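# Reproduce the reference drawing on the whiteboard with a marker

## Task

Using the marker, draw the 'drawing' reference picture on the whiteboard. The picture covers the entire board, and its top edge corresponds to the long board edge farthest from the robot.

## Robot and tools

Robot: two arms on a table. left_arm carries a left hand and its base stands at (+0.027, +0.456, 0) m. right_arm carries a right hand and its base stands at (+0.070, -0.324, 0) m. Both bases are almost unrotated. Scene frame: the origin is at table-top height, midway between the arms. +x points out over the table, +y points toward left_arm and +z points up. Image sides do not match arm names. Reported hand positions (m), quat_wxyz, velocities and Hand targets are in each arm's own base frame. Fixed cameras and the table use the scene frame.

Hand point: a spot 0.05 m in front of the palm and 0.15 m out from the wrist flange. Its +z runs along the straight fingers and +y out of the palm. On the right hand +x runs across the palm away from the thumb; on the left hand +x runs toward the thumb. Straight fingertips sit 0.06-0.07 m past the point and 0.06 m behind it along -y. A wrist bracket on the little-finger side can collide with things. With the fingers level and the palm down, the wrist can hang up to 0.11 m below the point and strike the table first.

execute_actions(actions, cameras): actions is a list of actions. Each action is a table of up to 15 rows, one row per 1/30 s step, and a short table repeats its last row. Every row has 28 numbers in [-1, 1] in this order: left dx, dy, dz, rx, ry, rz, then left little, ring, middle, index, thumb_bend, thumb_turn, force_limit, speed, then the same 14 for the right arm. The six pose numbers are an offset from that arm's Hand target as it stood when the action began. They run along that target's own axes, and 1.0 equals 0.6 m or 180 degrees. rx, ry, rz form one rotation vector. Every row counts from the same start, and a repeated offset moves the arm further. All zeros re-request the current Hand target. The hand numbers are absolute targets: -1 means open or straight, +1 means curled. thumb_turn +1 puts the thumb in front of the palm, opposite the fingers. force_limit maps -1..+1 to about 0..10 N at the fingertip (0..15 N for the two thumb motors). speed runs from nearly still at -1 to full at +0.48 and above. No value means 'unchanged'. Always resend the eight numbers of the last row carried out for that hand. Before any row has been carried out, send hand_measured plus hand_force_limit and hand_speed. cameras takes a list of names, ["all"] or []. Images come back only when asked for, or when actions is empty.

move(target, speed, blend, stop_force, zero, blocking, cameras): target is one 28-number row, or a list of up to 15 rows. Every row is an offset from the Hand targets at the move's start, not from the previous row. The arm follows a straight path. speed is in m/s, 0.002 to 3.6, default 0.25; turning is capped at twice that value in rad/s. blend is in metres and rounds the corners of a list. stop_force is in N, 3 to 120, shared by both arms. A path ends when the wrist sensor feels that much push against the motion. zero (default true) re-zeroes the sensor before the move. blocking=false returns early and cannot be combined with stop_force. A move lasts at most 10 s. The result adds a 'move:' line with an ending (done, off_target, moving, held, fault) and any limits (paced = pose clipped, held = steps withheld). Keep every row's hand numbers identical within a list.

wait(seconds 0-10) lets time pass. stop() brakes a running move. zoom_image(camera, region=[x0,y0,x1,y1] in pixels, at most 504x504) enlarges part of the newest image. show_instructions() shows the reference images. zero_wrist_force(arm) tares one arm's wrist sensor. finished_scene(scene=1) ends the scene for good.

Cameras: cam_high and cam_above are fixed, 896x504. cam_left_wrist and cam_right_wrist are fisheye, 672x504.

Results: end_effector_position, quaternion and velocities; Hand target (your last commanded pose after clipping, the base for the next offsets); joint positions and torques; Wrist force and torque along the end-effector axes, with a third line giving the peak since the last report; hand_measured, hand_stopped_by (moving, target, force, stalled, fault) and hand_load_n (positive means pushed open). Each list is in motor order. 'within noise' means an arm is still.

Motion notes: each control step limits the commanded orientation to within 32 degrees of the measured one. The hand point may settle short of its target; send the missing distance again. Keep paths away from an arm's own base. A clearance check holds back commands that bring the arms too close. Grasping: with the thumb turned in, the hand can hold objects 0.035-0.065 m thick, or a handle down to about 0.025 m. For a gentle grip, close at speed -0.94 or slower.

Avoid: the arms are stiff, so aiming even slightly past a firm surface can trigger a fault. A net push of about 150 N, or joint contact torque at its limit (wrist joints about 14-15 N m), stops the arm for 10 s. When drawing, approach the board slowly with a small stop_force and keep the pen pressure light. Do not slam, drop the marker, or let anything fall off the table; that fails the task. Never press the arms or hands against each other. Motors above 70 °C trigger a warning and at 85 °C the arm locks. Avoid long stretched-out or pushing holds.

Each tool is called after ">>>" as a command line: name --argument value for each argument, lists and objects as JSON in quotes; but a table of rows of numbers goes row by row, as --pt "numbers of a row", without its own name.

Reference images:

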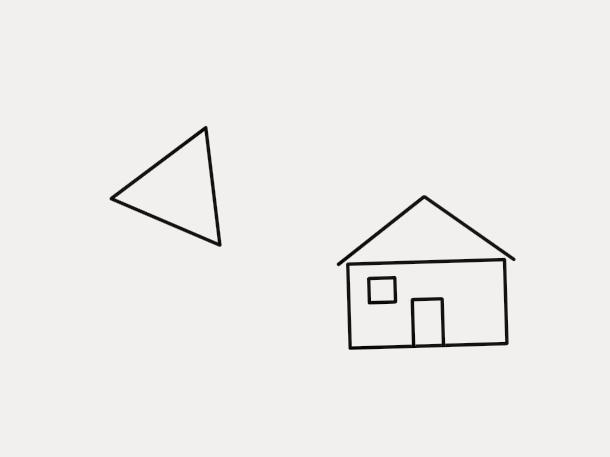

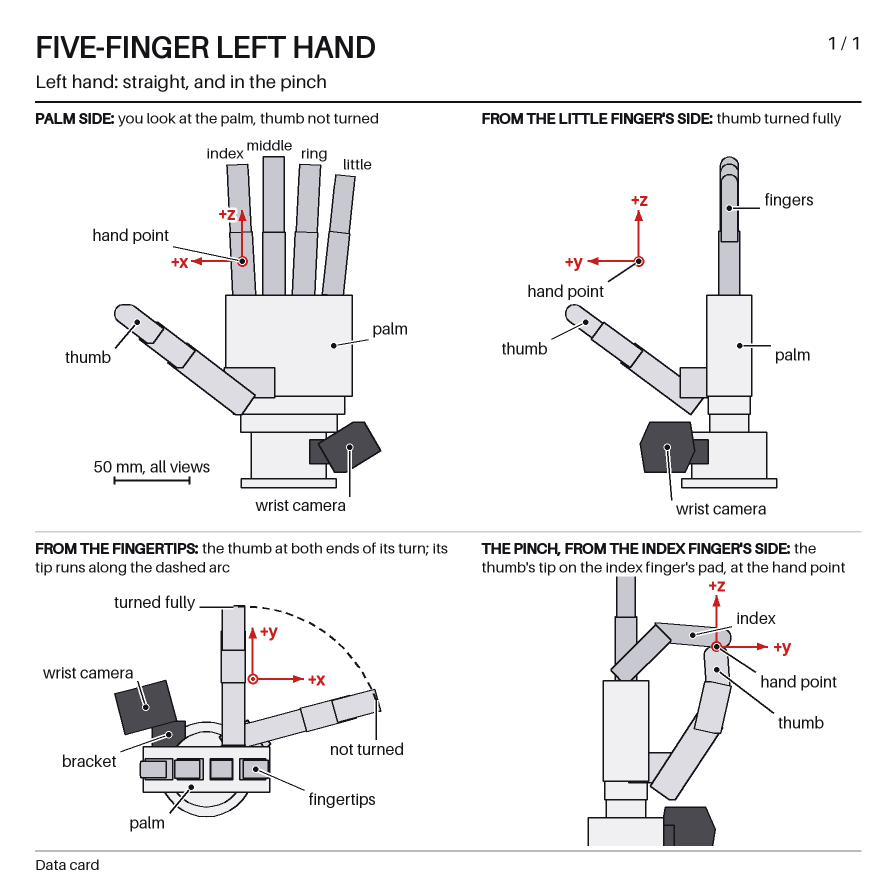

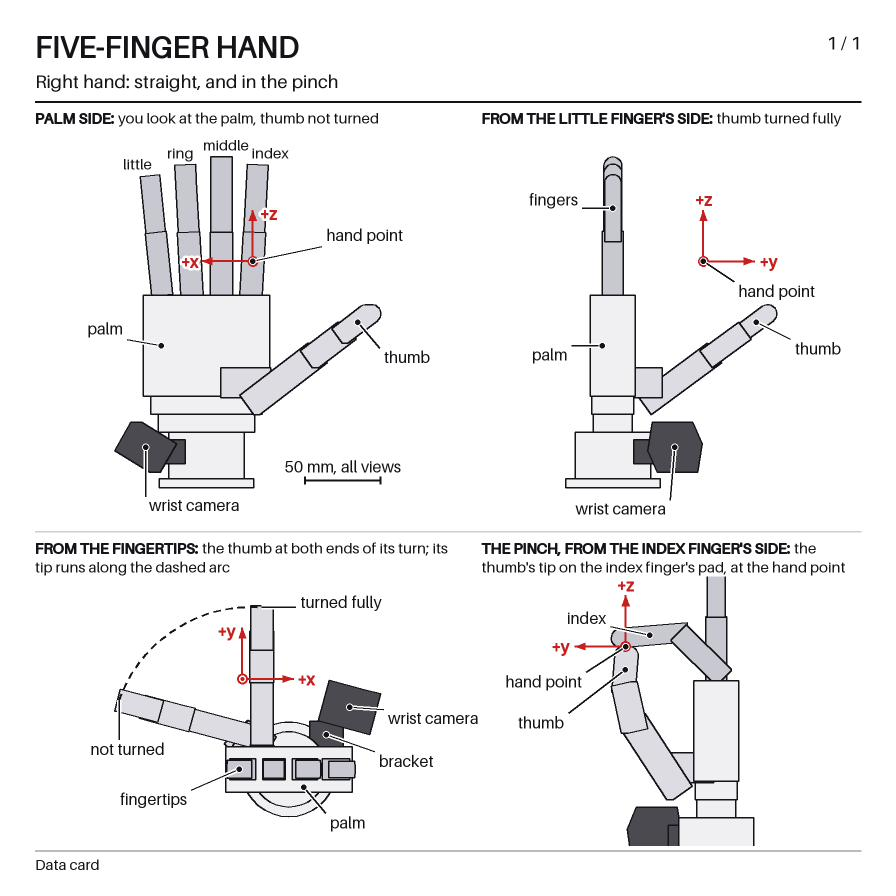

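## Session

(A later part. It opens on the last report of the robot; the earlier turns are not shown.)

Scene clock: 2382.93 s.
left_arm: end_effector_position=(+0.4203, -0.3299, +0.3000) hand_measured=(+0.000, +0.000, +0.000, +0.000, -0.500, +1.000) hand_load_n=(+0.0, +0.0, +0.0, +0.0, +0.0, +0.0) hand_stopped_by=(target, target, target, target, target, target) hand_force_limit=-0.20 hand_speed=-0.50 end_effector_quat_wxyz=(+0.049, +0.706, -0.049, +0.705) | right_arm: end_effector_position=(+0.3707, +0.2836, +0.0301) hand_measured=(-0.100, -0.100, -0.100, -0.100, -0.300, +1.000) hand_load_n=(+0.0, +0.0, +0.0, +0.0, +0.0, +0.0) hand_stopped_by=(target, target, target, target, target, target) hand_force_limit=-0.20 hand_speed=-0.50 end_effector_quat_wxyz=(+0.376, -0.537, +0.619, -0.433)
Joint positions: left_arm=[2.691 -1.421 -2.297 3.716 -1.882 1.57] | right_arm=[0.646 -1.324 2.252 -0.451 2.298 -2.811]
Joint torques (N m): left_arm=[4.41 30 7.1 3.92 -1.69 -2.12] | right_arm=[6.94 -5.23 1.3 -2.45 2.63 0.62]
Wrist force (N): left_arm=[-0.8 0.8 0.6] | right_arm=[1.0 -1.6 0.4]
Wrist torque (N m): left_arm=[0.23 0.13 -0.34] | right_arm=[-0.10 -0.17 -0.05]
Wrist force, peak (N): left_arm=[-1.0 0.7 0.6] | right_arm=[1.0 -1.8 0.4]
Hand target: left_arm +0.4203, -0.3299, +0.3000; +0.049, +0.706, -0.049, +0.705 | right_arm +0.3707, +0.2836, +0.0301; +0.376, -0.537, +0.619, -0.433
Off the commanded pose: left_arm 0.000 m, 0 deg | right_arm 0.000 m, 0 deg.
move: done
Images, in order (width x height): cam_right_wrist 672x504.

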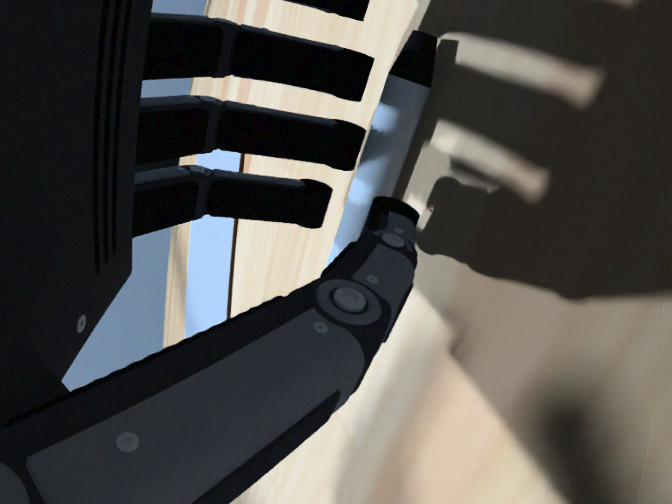

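>>> move --target '[0,0,0,0,0,0,0,0,0,0,-0.5,1,-0.2,-0.5,0,0.0028,0.0117,0,0,0,-0.1,-0.1,-0.1,-0.1,-0.3,1,-0.2,-0.5]' --speed 0.01 --stop_force 3 --cameras '["cam_right_wrist"]'

>>> zoom_image --camera "cam_right_wrist" --region '[270, 20, 530, 320]'

Scene clock: 2396.73 s.
left_arm: end_effector_position=(+0.4203, -0.3299, +0.3000) hand_measured=(+0.000, +0.000, +0.000, +0.000, -0.500, +1.000) hand_load_n=(+0.0, +0.0, +0.0, +0.0, +0.0, +0.0) hand_stopped_by=(target, target, target, target, target, target) hand_force_limit=-0.20 hand_speed=-0.50 end_effector_quat_wxyz=(+0.049, +0.706, -0.049, +0.705) | right_arm: end_effector_position=(+0.3764, +0.2828, +0.0263) hand_measured=(-0.100, -0.100, -0.100, -0.100, -0.300, +1.000) hand_load_n=(+0.0, +0.0, -1.5, +0.0, +0.0, +0.0) hand_stopped_by=(target, target, target, target, target, target) hand_force_limit=-0.20 hand_speed=-0.50 end_effector_quat_wxyz=(+0.376, -0.537, +0.619, -0.433)
Joint positions: left_arm=[2.691 -1.421 -2.297 3.716 -1.882 1.57] | right_arm=[0.632 -1.313 2.25 -0.466 2.286 -2.819]
Joint torques (N m): left_arm=[3.34 28.88 7.05 3.88 -1.67 -2.05] | right_arm=[4.49 -38.86 -6.82 1.66 1.88 1.53]
Wrist force (N): left_arm=[-0.9 0.5 0.4] | right_arm=[2.7 -5.1 -2.7]
Wrist torque (N m): left_arm=[0.19 0.12 -0.34] | right_arm=[-0.10 -0.08 -0.13]
Wrist force, peak (N): left_arm=[-1.1 0.6 0.5] | right_arm=[2.8 -5.1 -3.0]
Hand target: left_arm +0.4203, -0.3299, +0.3000; +0.049, +0.706, -0.049, +0.705 | right_arm +0.3763, +0.2828, +0.0263; +0.376, -0.537, +0.619, -0.433
Off the commanded pose: left_arm 0.000 m, 0 deg | right_arm 0.000 m, 0 deg.
move: contact (right_arm)
Images, in order (width x height): cam_right_wrist 672x504.

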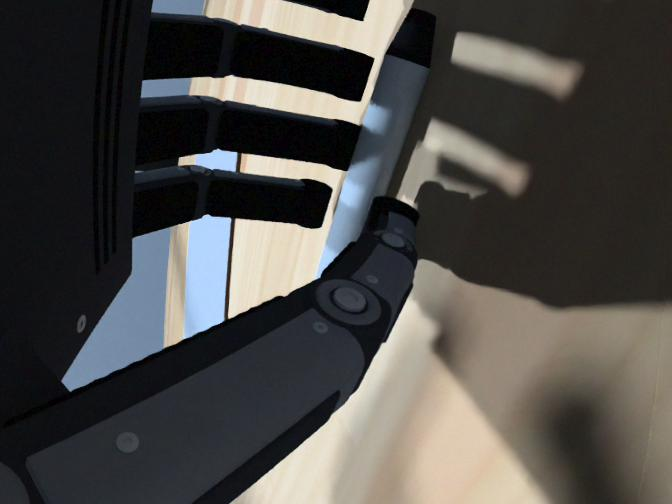

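Scaled by 1.680 from the camera's 672x504 image, which has a finer 960x720 frame.

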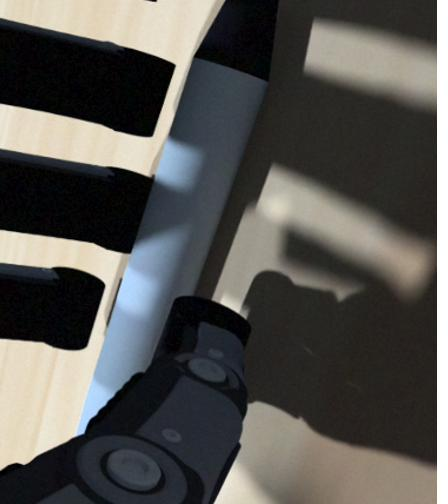

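>>> move --target '[0,0,0,0,0,0,0,0,0,0,-0.5,1,-0.2,-0.5,0,-0.0012,-0.0005,0,0,0,-0.1,0.05,0.2,0.25,-0.3,1,-0.4,-0.9]' --speed 0.01 --cameras '["cam_right_wrist"]'

>>> zoom_image --camera "cam_right_wrist" --region '[270, 0, 530, 320]'

Scene clock: 2420.33 s.
left_arm: end_effector_position=(+0.4203, -0.3299, +0.3000) hand_measured=(+0.000, +0.000, +0.000, +0.000, -0.500, +1.000) hand_load_n=(+0.0, +0.0, +0.0, +0.0, +0.0, +0.0) hand_stopped_by=(target, target, target, target, target, target) hand_force_limit=-0.20 hand_speed=-0.50 end_effector_quat_wxyz=(+0.049, +0.706, -0.049, +0.705) | right_arm: end_effector_position=(+0.3763, +0.2828, +0.0271) hand_measured=(-0.100, +0.050, +0.140, +0.178, -0.302, +1.000) hand_load_n=(+0.0, +0.0, +4.0, +2.5, +4.5, -1.0) hand_stopped_by=(target, target, force, force, target, target) hand_force_limit=-0.40 hand_speed=-0.90 end_effector_quat_wxyz=(+0.376, -0.537, +0.619, -0.433)
Joint positions: left_arm=[2.691 -1.421 -2.297 3.716 -1.882 1.57] | right_arm=[0.632 -1.315 2.249 -0.464 2.286 -2.819]
Joint torques (N m): left_arm=[3.14 29.39 7.09 3.77 -1.72 -2.12] | right_arm=[3.89 -39.82 -23.06 1.89 2.23 1.52]
Wrist force (N): left_arm=[-0.9 0.5 0.2] | right_arm=[1.2 -3.4 -0.6]
Wrist torque (N m): left_arm=[0.21 0.12 -0.33] | right_arm=[-0.12 -0.16 -0.07]
Wrist force, peak (N): left_arm=[-1.0 0.8 0.6] | right_arm=[2.8 -5.2 -3.1]
Hand target: left_arm +0.4203, -0.3299, +0.3000; +0.049, +0.706, -0.049, +0.705 | right_arm +0.3763, +0.2828, +0.0271; +0.376, -0.537, +0.619, -0.433
Off the commanded pose: left_arm 0.000 m, 0 deg | right_arm 0.000 m, 0 deg.
move: done
Images, in order (width x height): cam_right_wrist 672x504.

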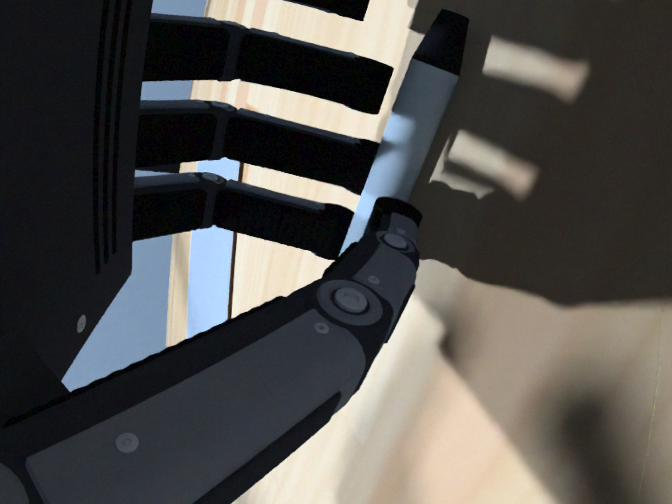

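Scaled by 1.575 from the camera's 672x504 image, which has a finer 960x720 frame.

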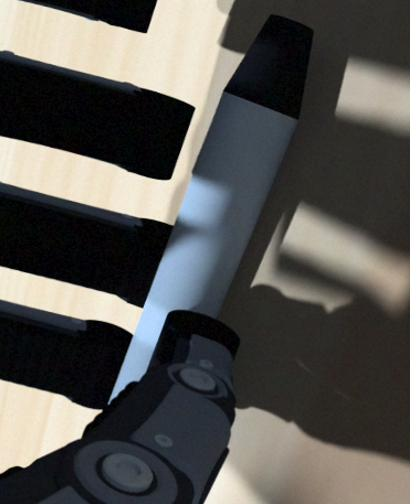

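>>> move --target '[0,0,0,0,0,0,0,0,0,0,-0.5,1,-0.2,-0.5,0,-0.0023,-0.0009,0,0,0,-0.1,0.05,0.2,0.25,0.1,1,0.1,-0.94]' --speed 0.02

>>> move --target '[0,0,0,0,0,0,0,0,0,0,-0.5,1,-0.2,-0.5,0,-0.1253,-0.0456,0,0,0,-0.1,0.05,0.2,0.25,0.1,1,0.1,-0.94]' --speed 0.08 --cameras '["cam_right_wrist","cam_high"]'

Scene clock: 2434.50 s.
left_arm: end_effector_position=(+0.4203, -0.3299, +0.3000) hand_measured=(+0.000, +0.000, +0.000, +0.000, -0.500, +1.000) hand_load_n=(+0.0, +0.0, +0.0, +0.0, +0.0, +0.0) hand_stopped_by=(target, target, target, target, target, target) hand_force_limit=-0.20 hand_speed=-0.50 end_effector_quat_wxyz=(+0.049, +0.706, -0.049, +0.705) | right_arm: end_effector_position=(+0.3763, +0.2828, +0.0285) hand_measured=(-0.100, +0.050, +0.140, +0.178, -0.280, +1.000) hand_load_n=(+0.0, +0.0, +6.5, +4.5, +8.0, -1.5) hand_stopped_by=(target, target, force, force, force, target) hand_force_limit=0.10 hand_speed=-0.94 end_effector_quat_wxyz=(+0.376, -0.537, +0.619, -0.433)
Joint positions: left_arm=[2.691 -1.421 -2.297 3.716 -1.882 1.57] | right_arm=[0.632 -1.318 2.248 -0.459 2.286 -2.819]
Joint torques (N m): left_arm=[3.22 28.7 7 3.77 -1.73 -2.08] | right_arm=[4.14 -41.75 -22.85 2 2.57 1.47]
Wrist force (N): left_arm=[-0.8 0.6 0.3] | right_arm=[1.0 -1.5 0.4]
Wrist torque (N m): left_arm=[0.23 0.11 -0.33] | right_arm=[-0.09 -0.17 -0.06]
Wrist force, peak (N): left_arm=[-1.1 0.6 0.4] | right_arm=[1.3 -3.6 -0.5]
Hand target: left_arm +0.4203, -0.3299, +0.3000; +0.049, +0.706, -0.049, +0.705 | right_arm +0.3763, +0.2828, +0.0286; +0.376, -0.537, +0.619, -0.433
Off the commanded pose: left_arm 0.000 m, 0 deg | right_arm 0.000 m, 0 deg.
move: done

Scene clock: 2435.97 s.
left_arm: end_effector_position=(+0.4203, -0.3299, +0.3000) hand_measured=(+0.000, +0.000, +0.000, +0.000, -0.500, +1.000) hand_load_n=(+0.0, +0.0, +0.0, +0.0, +0.0, +0.0) hand_stopped_by=(target, target, target, target, target, target) hand_force_limit=-0.20 hand_speed=-0.50 end_effector_quat_wxyz=(+0.049, +0.706, -0.049, +0.705) | right_arm: end_effector_position=(+0.3763, +0.2827, +0.1085) hand_measured=(-0.100, +0.050, +0.140, +0.178, -0.280, +1.000) hand_load_n=(+0.0, +0.0, +6.5, +4.5, +8.0, -1.5) hand_stopped_by=(target, target, force, force, force, target) hand_force_limit=0.10 hand_speed=-0.94 end_effector_quat_wxyz=(+0.376, -0.537, +0.619, -0.433)
Joint positions: left_arm=[2.691 -1.421 -2.297 3.716 -1.882 1.57] | right_arm=[0.632 -1.487 2.166 -0.209 2.286 -2.819]
Joint torques (N m): left_arm=[3.15 28.42 7.29 3.69 -1.68 -2.13] | right_arm=[-2.57 -36.37 -30.43 3.16 -1.61 1.34]
Wrist force (N): left_arm=[-0.8 0.8 0.4] | right_arm=[1.1 -1.3 0.4]
Wrist torque (N m): left_arm=[0.24 0.12 -0.35] | right_arm=[-0.05 -0.18 -0.03]
Wrist force, peak (N): left_arm=[-0.9 0.6 0.6] | right_arm=[0.3 -2.1 1.1]
Hand target: left_arm +0.4203, -0.3299, +0.3000; +0.049, +0.706, -0.049, +0.705 | right_arm +0.3763, +0.2828, +0.1086; +0.376, -0.537, +0.619, -0.433
Off the commanded pose: left_arm 0.000 m, 0 deg | right_arm 0.000 m, 0 deg.
move: done
Images, in order (width x height): cam_high 896x504, cam_right_wrist 672x504.

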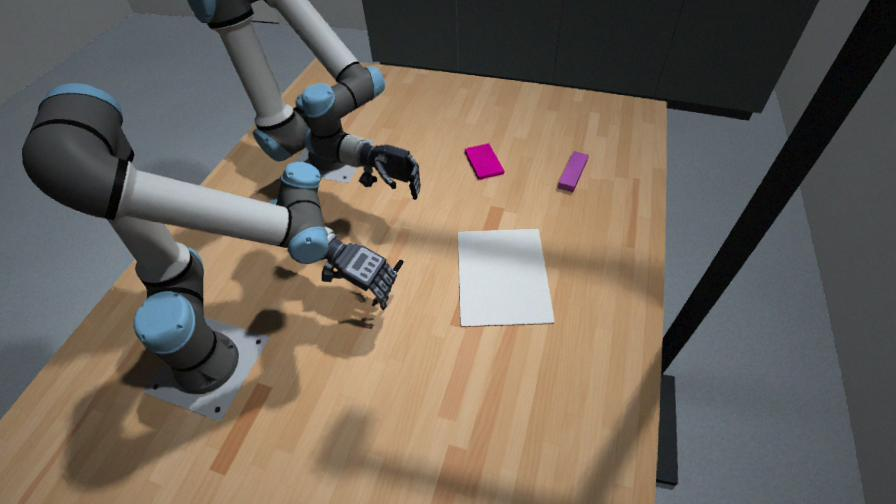

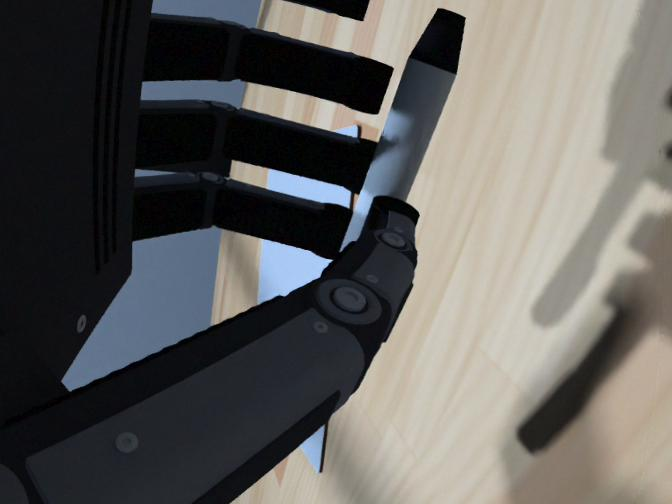

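>>> move --target '[0,0,0,0,0,0,-0.15,-0.15,-0.15,-0.15,-0.25,1,-0.2,-0.5,0,0,0,0,0,0,-0.1,0.4,0.2,0.25,0.1,1,-0.4,-0.94]' --speed 0.1

>>> move --target '[-0.09,0.057,-0.011,0,0,0,-0.15,-0.15,-0.15,-0.15,-0.25,1,-0.2,-0.5,0,-0.1902,-0.0692,0,0,0,-0.1,0.4,0.2,0.25,0.1,1,-0.4,-0.94]' --speed 0.1 --cameras '["all"]'

>>> zoom_image --camera "cam_high" --region '[340, 160, 460, 290]'

Scene clock: 2478.37 s.
left_arm: end_effector_position=(+0.4203, -0.3299, +0.3000) hand_measured=(-0.150, -0.150, -0.150, -0.150, -0.250, +1.000) hand_load_n=(+0.0, +0.0, +0.0, +0.0, +0.5, +0.0) hand_stopped_by=(target, target, target, target, target, target) hand_force_limit=-0.20 hand_speed=-0.50 end_effector_quat_wxyz=(+0.049, +0.706, -0.049, +0.705) | right_arm: end_effector_position=(+0.3763, +0.2828, +0.1086) hand_measured=(-0.100, +0.196, +0.140, +0.178, -0.280, +1.000) hand_load_n=(+0.0, +3.5, +4.0, +6.0, +10.0, +0.5) hand_stopped_by=(target, force, force, force, force, target) hand_force_limit=-0.40 hand_speed=-0.94 end_effector_quat_wxyz=(+0.376, -0.537, +0.619, -0.433)
Joint positions: left_arm=[2.691 -1.421 -2.297 3.716 -1.882 1.57] | right_arm=[0.632 -1.487 2.166 -0.209 2.286 -2.819]
Joint torques (N m): left_arm=[2.16 28.22 7.26 3.71 -1.68 -2.11] | right_arm=[4.45 -36.02 -29.2 2.64 -0.91 1.35]
Wrist force (N): left_arm=[-0.8 0.6 0.5] | right_arm=[1.1 -1.4 0.5]
Wrist torque (N m): left_arm=[0.20 0.11 -0.34] | right_arm=[-0.07 -0.18 -0.03]
Wrist force, peak (N): left_arm=[-1.0 0.6 0.5] | right_arm=[1.4 -1.5 0.4]
Hand target: left_arm +0.4203, -0.3299, +0.3000; +0.049, +0.706, -0.049, +0.705 | right_arm +0.3763, +0.2828, +0.1086; +0.376, -0.537, +0.619, -0.433
Off the commanded pose: left_arm 0.000 m, 0 deg | right_arm 0.000 m, 0 deg.
move: done

Scene clock: 2480.07 s.
left_arm: end_effector_position=(+0.4089, -0.3629, +0.2461) hand_measured=(-0.150, -0.150, -0.150, -0.150, -0.250, +1.000) hand_load_n=(+0.0, +0.0, +0.0, +0.0, +0.0, +0.0) hand_stopped_by=(target, target, target, target, target, target) hand_force_limit=-0.20 hand_speed=-0.50 end_effector_quat_wxyz=(+0.050, +0.706, -0.049, +0.705) | right_arm: end_effector_position=(+0.3764, +0.2827, +0.2299) hand_measured=(-0.100, +0.196, +0.140, +0.178, -0.280, +1.000) hand_load_n=(+0.0, +3.5, +4.0, +6.0, +10.0, +0.5) hand_stopped_by=(target, force, force, force, force, target) hand_force_limit=-0.40 hand_speed=-0.94 end_effector_quat_wxyz=(+0.376, -0.537, +0.619, -0.433)
Joint positions: left_arm=[2.567 -1.585 -2.324 3.908 -2.006 1.57] | right_arm=[0.632 -1.644 1.969 0.145 2.286 -2.819]
Joint torques (N m): left_arm=[-8.61 -2.68 4.86 3.73 -2.03 0.44] | right_arm=[0.11 -32.68 -34.76 2.71 0.91 1.24]
Wrist force (N): left_arm=[-0.6 0.6 0.2] | right_arm=[1.1 -1.4 0.6]
Wrist torque (N m): left_arm=[0.23 0.09 -0.33] | right_arm=[-0.08 -0.20 -0.04]
Wrist force, peak (N): left_arm=[-0.6 1.5 0.5] | right_arm=[1.3 -2.0 0.3]
Hand target: left_arm +0.4089, -0.3629, +0.2461; +0.049, +0.706, -0.049, +0.705 | right_arm +0.3764, +0.2827, +0.2300; +0.376, -0.537, +0.619, -0.433
Off the commanded pose: left_arm 0.000 m, 0 deg | right_arm 0.000 m, 0 deg.
move: done

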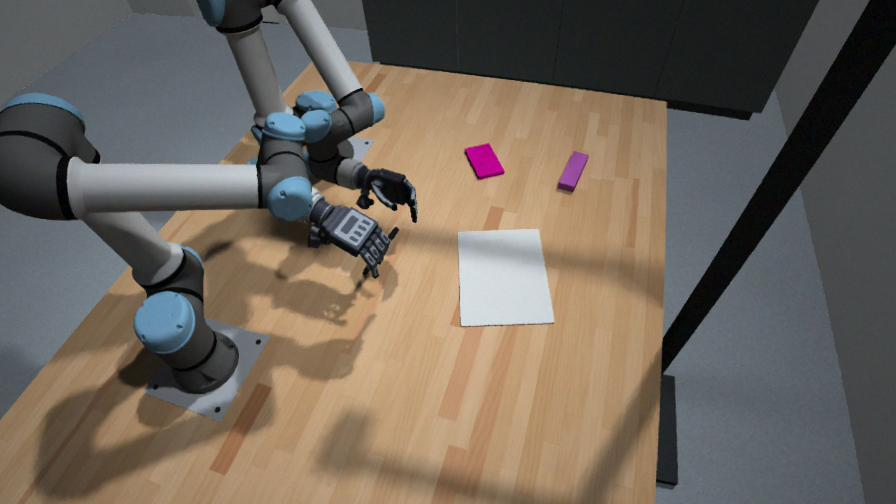

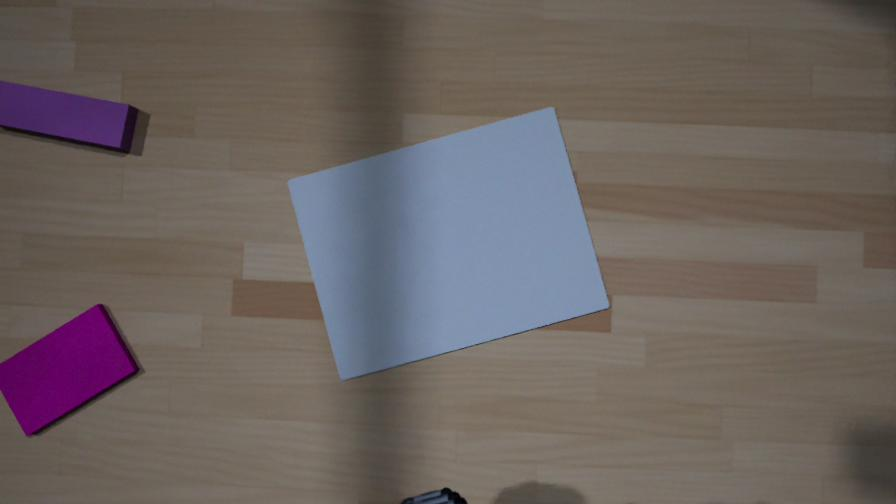

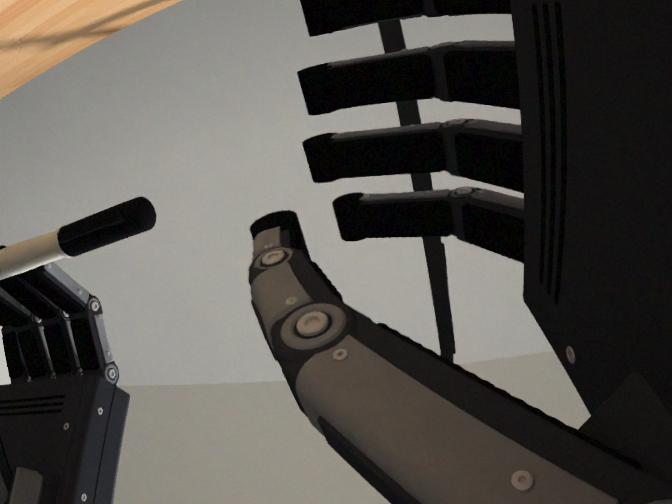

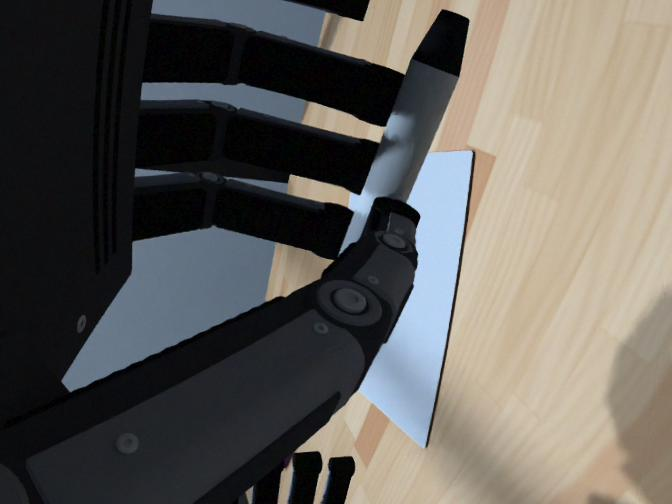

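Scaled by 3.877.

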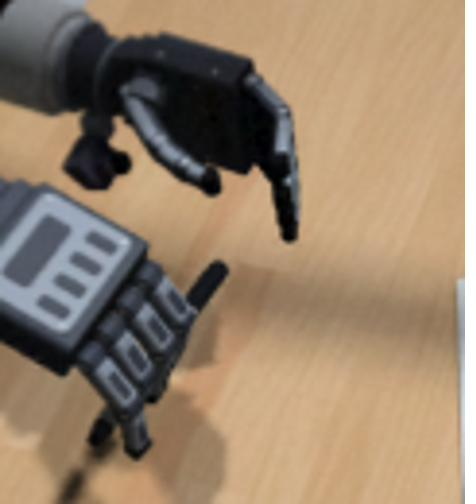

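>>> move --target '[-0.0183,0.035,0.003,0,0,0,-0.15,-0.15,-0.15,-0.15,-0.25,1,-0.2,-0.5,0,0,0,0,0,0,-0.1,0.4,0.2,0.25,0.1,1,-0.4,-0.94]' --speed 0.05 --cameras '["cam_left_wrist","cam_high","cam_right_wrist"]'

>>> zoom_image --camera "cam_high" --region '[360, 180, 440, 270]'

Scene clock: 2540.23 s.
left_arm: end_effector_position=(+0.4078, -0.3839, +0.2351) hand_measured=(-0.150, -0.150, -0.150, -0.150, -0.250, +1.000) hand_load_n=(+0.0, +0.0, +0.0, +0.0, +0.0, +0.0) hand_stopped_by=(target, target, target, target, target, target) hand_force_limit=-0.20 hand_speed=-0.50 end_effector_quat_wxyz=(+0.049, +0.706, -0.049, +0.705) | right_arm: end_effector_position=(+0.3764, +0.2827, +0.2300) hand_measured=(-0.100, +0.196, +0.140, +0.178, -0.280, +1.000) hand_load_n=(+0.0, +3.5, +3.5, +5.5, +9.5, +0.5) hand_stopped_by=(target, force, force, force, force, target) hand_force_limit=-0.40 hand_speed=-0.94 end_effector_quat_wxyz=(+0.376, -0.537, +0.619, -0.433)
Joint positions: left_arm=[2.507 -1.652 -2.291 3.942 -2.066 1.57] | right_arm=[0.632 -1.644 1.969 0.145 2.286 -2.819]
Joint torques (N m): left_arm=[-8.32 -0.9 30.61 3.93 -2.05 -2.03] | right_arm=[5.32 -31.84 -33.15 2.75 2.49 1.38]
Wrist force (N): left_arm=[-0.9 0.6 0.2] | right_arm=[1.2 -1.3 0.7]
Wrist torque (N m): left_arm=[0.23 0.13 -0.34] | right_arm=[-0.07 -0.22 -0.04]
Wrist force, peak (N): left_arm=[-1.2 0.7 0.2] | right_arm=[1.4 -1.5 0.7]
Hand target: left_arm +0.4078, -0.3840, +0.2351; +0.049, +0.706, -0.049, +0.705 | right_arm +0.3764, +0.2827, +0.2300; +0.376, -0.537, +0.619, -0.433
Off the commanded pose: left_arm 0.000 m, 0 deg | right_arm 0.000 m, 0 deg.
move: done
Images, in order (width x height): cam_high 896x504, cam_left_wrist 672x504, cam_right_wrist 672x504.

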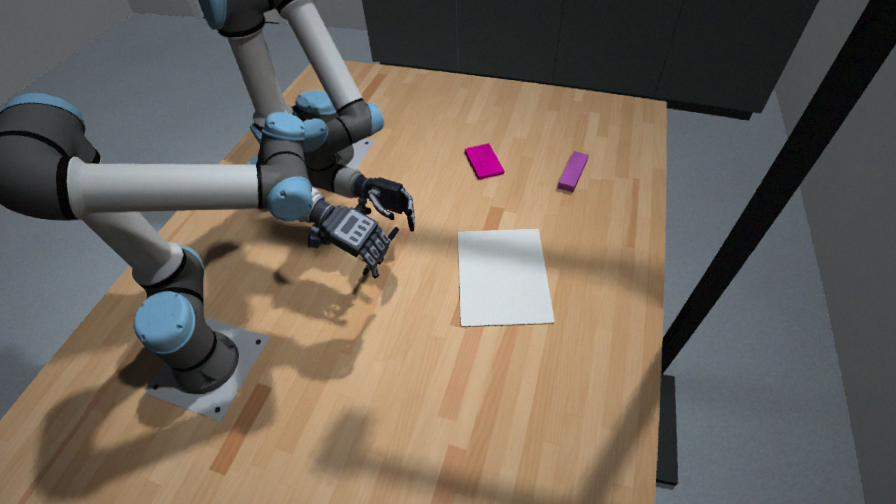

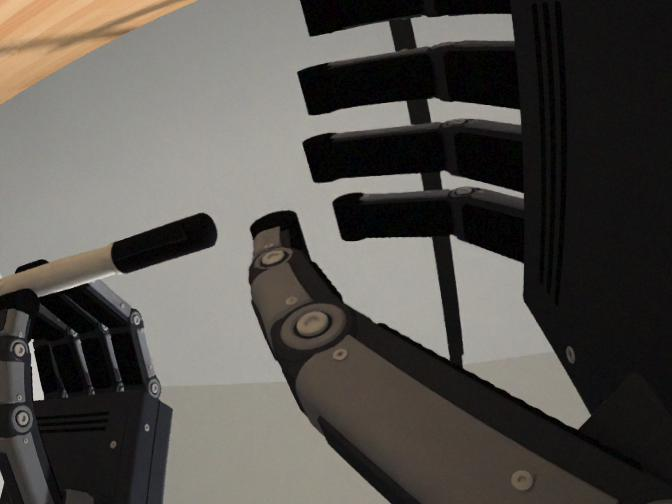

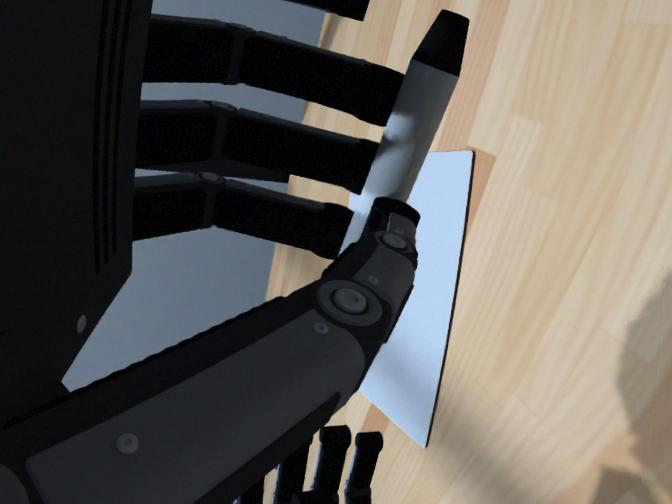

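Scaled by 5.600.

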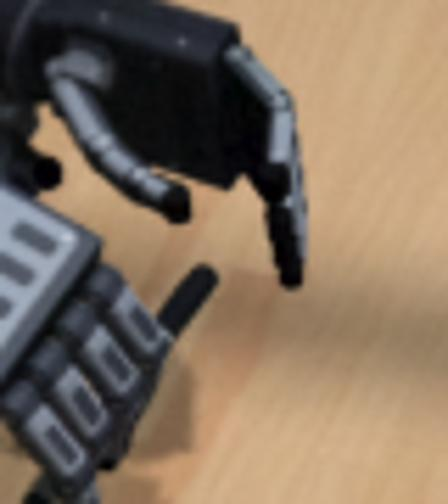

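>>> move --target '[0,0.0417,0,0,0,0,-0.15,-0.15,-0.15,-0.15,-0.25,1,-0.2,-0.5,0,0,0,0,0,0,-0.1,0.4,0.2,0.25,0.1,1,-0.4,-0.94]' --speed 0.05 --stop_force 4 --cameras '["cam_left_wrist","cam_high","cam_right_wrist"]'

>>> zoom_image --camera "cam_high" --region '[360, 180, 440, 270]'

Scene clock: 2578.57 s.
left_arm: end_effector_position=(+0.4043, -0.4087, +0.2351) hand_measured=(-0.150, -0.150, -0.150, -0.150, -0.250, +1.000) hand_load_n=(+0.0, +0.0, +0.0, +0.0, +0.0, -0.5) hand_stopped_by=(target, target, target, target, target, target) hand_force_limit=-0.20 hand_speed=-0.50 end_effector_quat_wxyz=(+0.049, +0.706, -0.049, +0.705) | right_arm: end_effector_position=(+0.3764, +0.2827, +0.2300) hand_measured=(-0.100, +0.196, +0.140, +0.178, -0.280, +1.000) hand_load_n=(+0.0, +3.5, +3.5, +5.5, +10.0, +0.5) hand_stopped_by=(target, force, force, force, force, target) hand_force_limit=-0.40 hand_speed=-0.94 end_effector_quat_wxyz=(+0.376, -0.537, +0.619, -0.433)
Joint positions: left_arm=[2.439 -1.699 -2.237 3.935 -2.134 1.57] | right_arm=[0.632 -1.644 1.969 0.145 2.286 -2.819]
Joint torques (N m): left_arm=[-7.77 0.17 29.79 -0.98 -2.09 -2.15] | right_arm=[3.57 -29.82 -32.92 2.77 2.34 1.27]
Wrist force (N): left_arm=[-0.9 0.5 0.5] | right_arm=[1.3 -1.1 0.7]
Wrist torque (N m): left_arm=[0.21 0.14 -0.34] | right_arm=[-0.04 -0.23 -0.02]
Wrist force, peak (N): left_arm=[-0.9 0.8 0.4] | right_arm=[1.3 -1.4 0.8]
Hand target: left_arm +0.4043, -0.4087, +0.2351; +0.049, +0.706, -0.049, +0.705 | right_arm +0.3764, +0.2827, +0.2300; +0.376, -0.537, +0.619, -0.433
Off the commanded pose: left_arm 0.000 m, 0 deg | right_arm 0.000 m, 0 deg.
move: done
Images, in order (width x height): cam_high 896x504, cam_left_wrist 672x504, cam_right_wrist 672x504.

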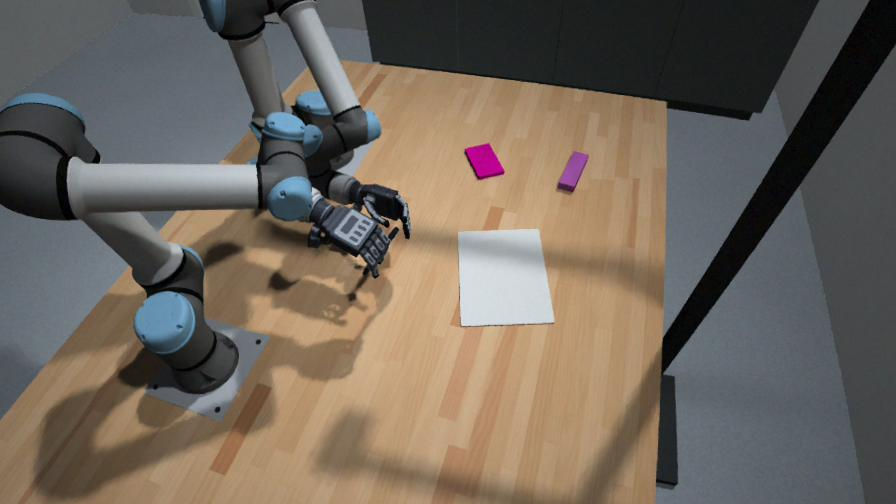

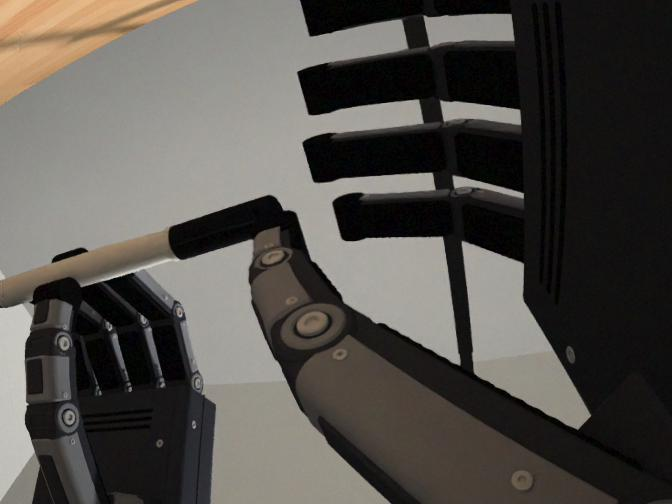

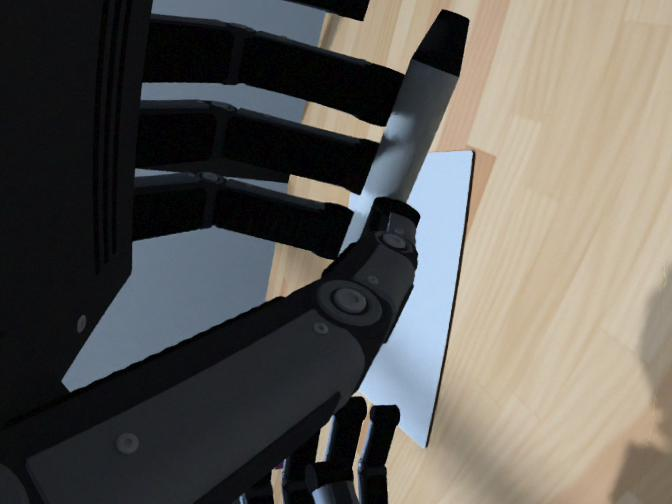

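Scaled by 5.600.

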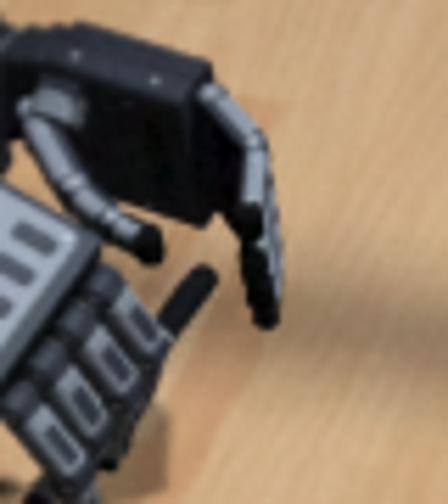

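>>> move --target '[0,0.0333,0,0,0,0,-0.15,-0.15,-0.15,-0.15,-0.25,1,-0.2,-0.5,0,0,0,0,0,0,-0.1,0.4,0.2,0.25,0.1,1,-0.4,-0.94]' --speed 0.03 --stop_force 4 --cameras '["cam_left_wrist","cam_high","cam_right_wrist"]'

>>> zoom_image --camera "cam_high" --region '[360, 180, 440, 270]'

>>> zoom_image --camera "cam_left_wrist" --region '[150, 100, 450, 340]'

Scene clock: 2598.90 s.
left_arm: end_effector_position=(+0.4015, -0.4285, +0.2351) hand_measured=(-0.150, -0.150, -0.150, -0.150, -0.250, +1.000) hand_load_n=(+0.0, +0.0, +0.0, +0.0, +0.0, +0.0) hand_stopped_by=(target, target, target, target, target, target) hand_force_limit=-0.20 hand_speed=-0.50 end_effector_quat_wxyz=(+0.049, +0.706, -0.049, +0.705) | right_arm: end_effector_position=(+0.3764, +0.2827, +0.2300) hand_measured=(-0.100, +0.196, +0.140, +0.178, -0.280, +1.000) hand_load_n=(+0.0, +3.5, +3.5, +5.5, +10.0, +0.5) hand_stopped_by=(target, force, force, force, force, target) hand_force_limit=-0.40 hand_speed=-0.94 end_effector_quat_wxyz=(+0.376, -0.537, +0.619, -0.433)
Joint positions: left_arm=[2.39 -1.735 -2.192 3.926 -2.183 1.569] | right_arm=[0.632 -1.644 1.969 0.145 2.286 -2.819]
Joint torques (N m): left_arm=[-7.53 0.91 30.13 -1.01 -2.07 -2.14] | right_arm=[3.84 -26.89 -33.34 2.8 2.57 1.39]
Wrist force (N): left_arm=[-0.9 0.3 0.1] | right_arm=[1.2 -1.3 0.7]
Wrist torque (N m): left_arm=[0.21 0.12 -0.34] | right_arm=[-0.06 -0.22 -0.03]
Wrist force, peak (N): left_arm=[-1.0 0.5 0.7] | right_arm=[1.6 -1.3 0.7]
Hand target: left_arm +0.4015, -0.4285, +0.2351; +0.049, +0.706, -0.049, +0.705 | right_arm +0.3764, +0.2827, +0.2300; +0.376, -0.537, +0.619, -0.433
Off the commanded pose: left_arm 0.000 m, 0 deg | right_arm 0.000 m, 0 deg.
move: done
Images, in order (width x height): cam_high 896x504, cam_left_wrist 672x504, cam_right_wrist 672x504.

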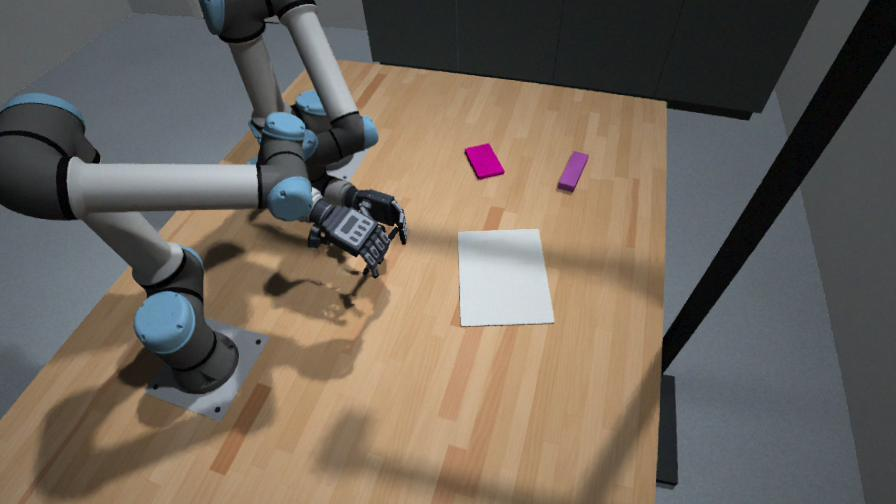

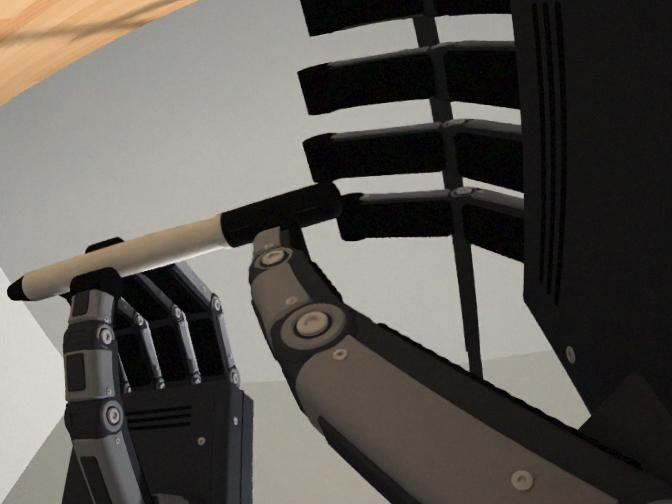

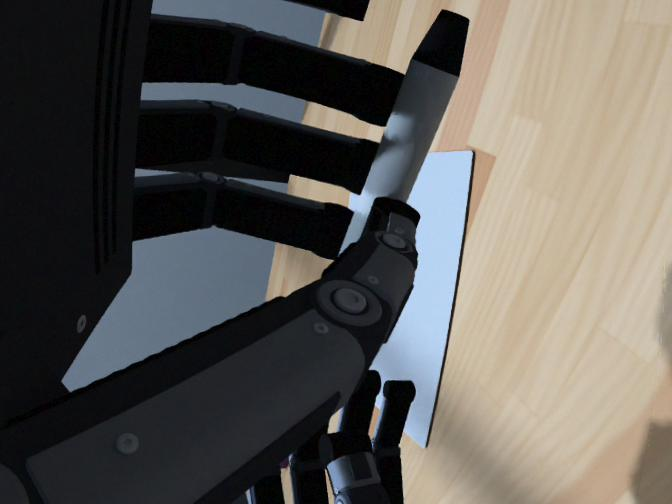

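Scaled by 5.600.

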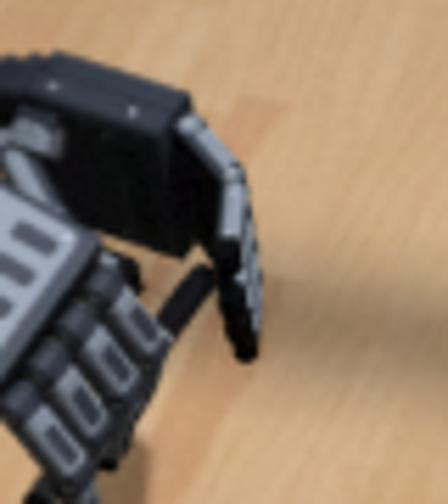

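Scaled by 1.680 from the camera's 672x504 image, which has a finer 960x720 frame.

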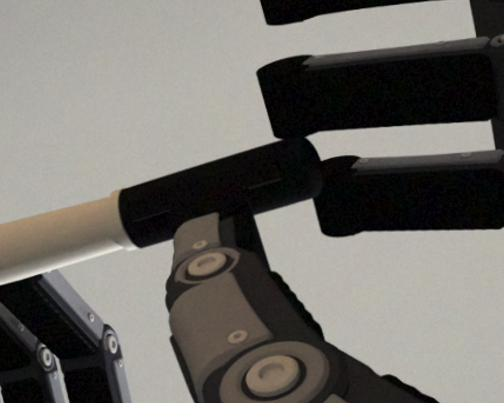

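>>> move --target '[0,0,0,0,0,0,-0.15,-0.15,0.25,0.25,0.15,1,-0.6,-0.9,0,0,0,0,0,0,-0.1,0.4,0.2,0.25,0.1,1,-0.4,-0.94]' --speed 0.03 --cameras '["cam_left_wrist","cam_high","cam_right_wrist"]'

>>> zoom_image --camera "cam_left_wrist" --region '[150, 100, 450, 340]'

Scene clock: 2630.50 s.
left_arm: end_effector_position=(+0.4015, -0.4285, +0.2351) hand_measured=(-0.150, -0.150, +0.230, -0.068, -0.052, +1.000) hand_load_n=(+0.0, +0.0, +4.0, +0.5, +3.0, +0.0) hand_stopped_by=(target, target, force, force, force, target) hand_force_limit=-0.60 hand_speed=-0.90 end_effector_quat_wxyz=(+0.049, +0.706, -0.049, +0.705) | right_arm: end_effector_position=(+0.3764, +0.2827, +0.2300) hand_measured=(-0.100, +0.194, +0.140, +0.178, -0.280, +1.000) hand_load_n=(+0.0, +4.0, +4.0, +5.0, +10.0, +0.0) hand_stopped_by=(target, force, force, force, force, target) hand_force_limit=-0.40 hand_speed=-0.94 end_effector_quat_wxyz=(+0.376, -0.537, +0.619, -0.433)
Joint positions: left_arm=[2.39 -1.735 -2.192 3.926 -2.183 1.569] | right_arm=[0.632 -1.644 1.969 0.145 2.286 -2.819]
Joint torques (N m): left_arm=[-8.53 2.21 23.59 -0.94 1.49 -1.69] | right_arm=[3.73 -23.37 -33.02 -1.89 2.08 1.41]
Wrist force (N): left_arm=[-0.5 -0.3 0.8] | right_arm=[1.7 -1.1 0.3]
Wrist torque (N m): left_arm=[0.19 0.10 -0.31] | right_arm=[-0.08 -0.25 -0.06]
Wrist force, peak (N): left_arm=[-0.8 0.0 2.5] | right_arm=[1.9 -1.6 -0.8]
Hand target: left_arm +0.4015, -0.4285, +0.2351; +0.049, +0.706, -0.049, +0.705 | right_arm +0.3764, +0.2827, +0.2300; +0.376, -0.537, +0.619, -0.433
Off the commanded pose: left_arm 0.000 m, 0 deg | right_arm 0.000 m, 0 deg.
move: done
Images, in order (width x height): cam_high 896x504, cam_left_wrist 672x504, cam_right_wrist 672x504.

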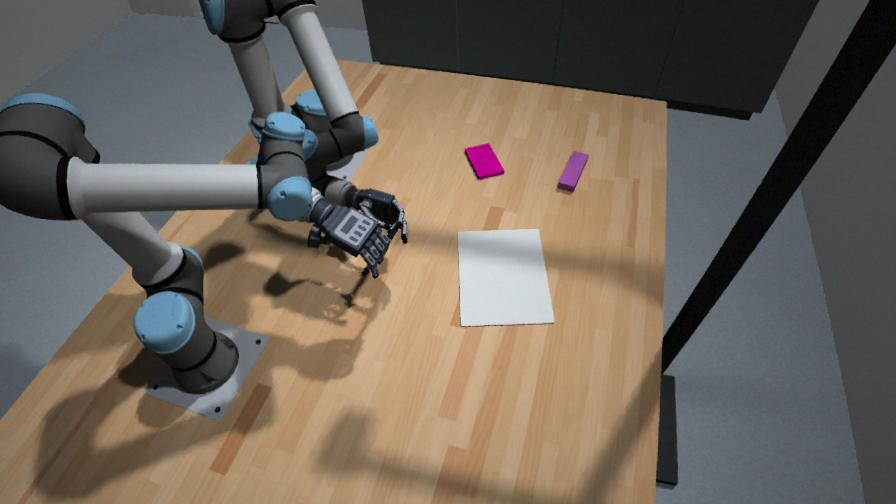

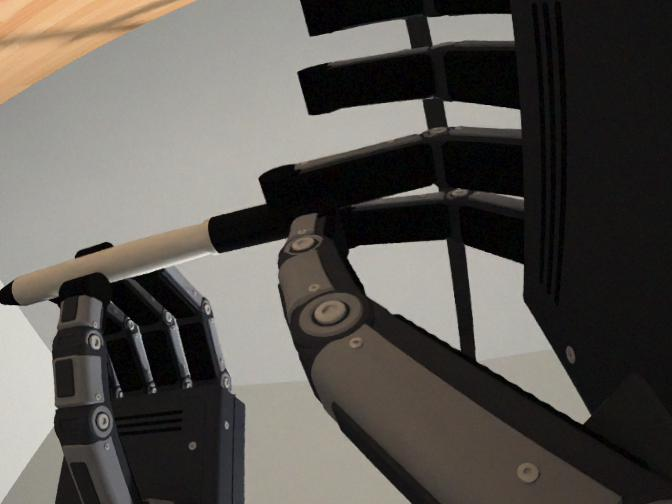

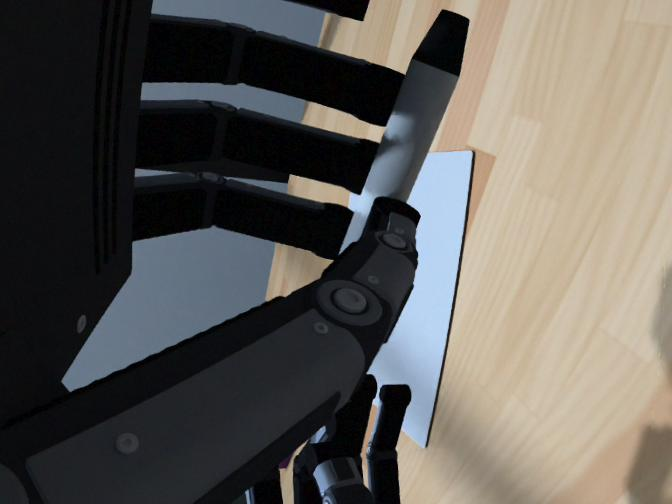

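Scaled by 1.680 from the camera's 672x504 image, which has a finer 960x720 frame.

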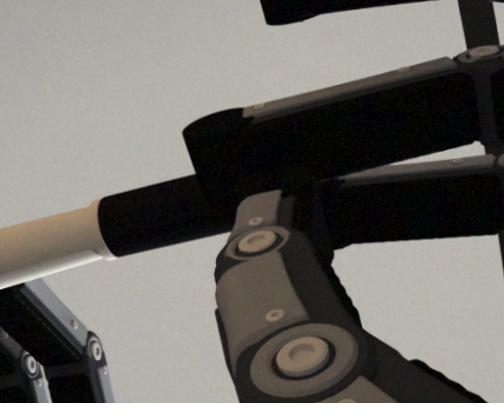

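>>> move --target '[0,0,0,0,0,0,-0.15,-0.15,0.25,0.25,0.4,1,0.3,-0.94,0,0,0,0,0,0,-0.1,0.4,0.2,0.25,0.1,1,-0.4,-0.94]' --speed 0.03 --cameras '["cam_left_wrist"]'

Scene clock: 2639.90 s.
left_arm: end_effector_position=(+0.4015, -0.4285, +0.2351) hand_measured=(-0.150, -0.150, +0.230, -0.068, +0.030, +1.000) hand_load_n=(+0.0, +0.0, +7.0, +1.0, +9.0, +1.0) hand_stopped_by=(target, target, force, force, force, target) hand_force_limit=0.30 hand_speed=-0.94 end_effector_quat_wxyz=(+0.049, +0.706, -0.049, +0.705) | right_arm: end_effector_position=(+0.3764, +0.2827, +0.2300) hand_measured=(-0.100, +0.194, +0.140, +0.178, -0.280, +1.000) hand_load_n=(+0.0, +4.0, +4.0, +4.5, +10.0, +0.0) hand_stopped_by=(target, force, force, force, force, target) hand_force_limit=-0.40 hand_speed=-0.94 end_effector_quat_wxyz=(+0.376, -0.537, +0.619, -0.433)
Joint positions: left_arm=[2.39 -1.735 -2.192 3.926 -2.183 1.569] | right_arm=[0.632 -1.644 1.969 0.145 2.286 -2.819]
Joint torques (N m): left_arm=[-8.57 5.82 6.81 -0.32 1.37 -0.84] | right_arm=[3.63 -20.4 -33.62 -1.66 0.1 1.29]
Wrist force (N): left_arm=[-0.8 0.1 0.5] | right_arm=[1.6 -0.9 0.4]
Wrist torque (N m): left_arm=[0.24 0.12 -0.33] | right_arm=[-0.05 -0.22 -0.05]
Wrist force, peak (N): left_arm=[-1.0 0.0 0.9] | right_arm=[2.0 -1.1 0.1]
Hand target: left_arm +0.4015, -0.4285, +0.2351; +0.049, +0.706, -0.049, +0.705 | right_arm +0.3764, +0.2827, +0.2300; +0.376, -0.537, +0.619, -0.433
Off the commanded pose: left_arm 0.000 m, 0 deg | right_arm 0.000 m, 0 deg.
move: done
Images, in order (width x height): cam_left_wrist 672x504.

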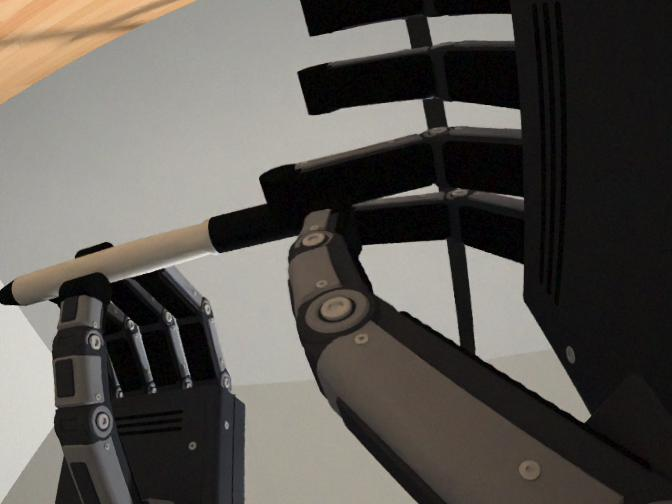

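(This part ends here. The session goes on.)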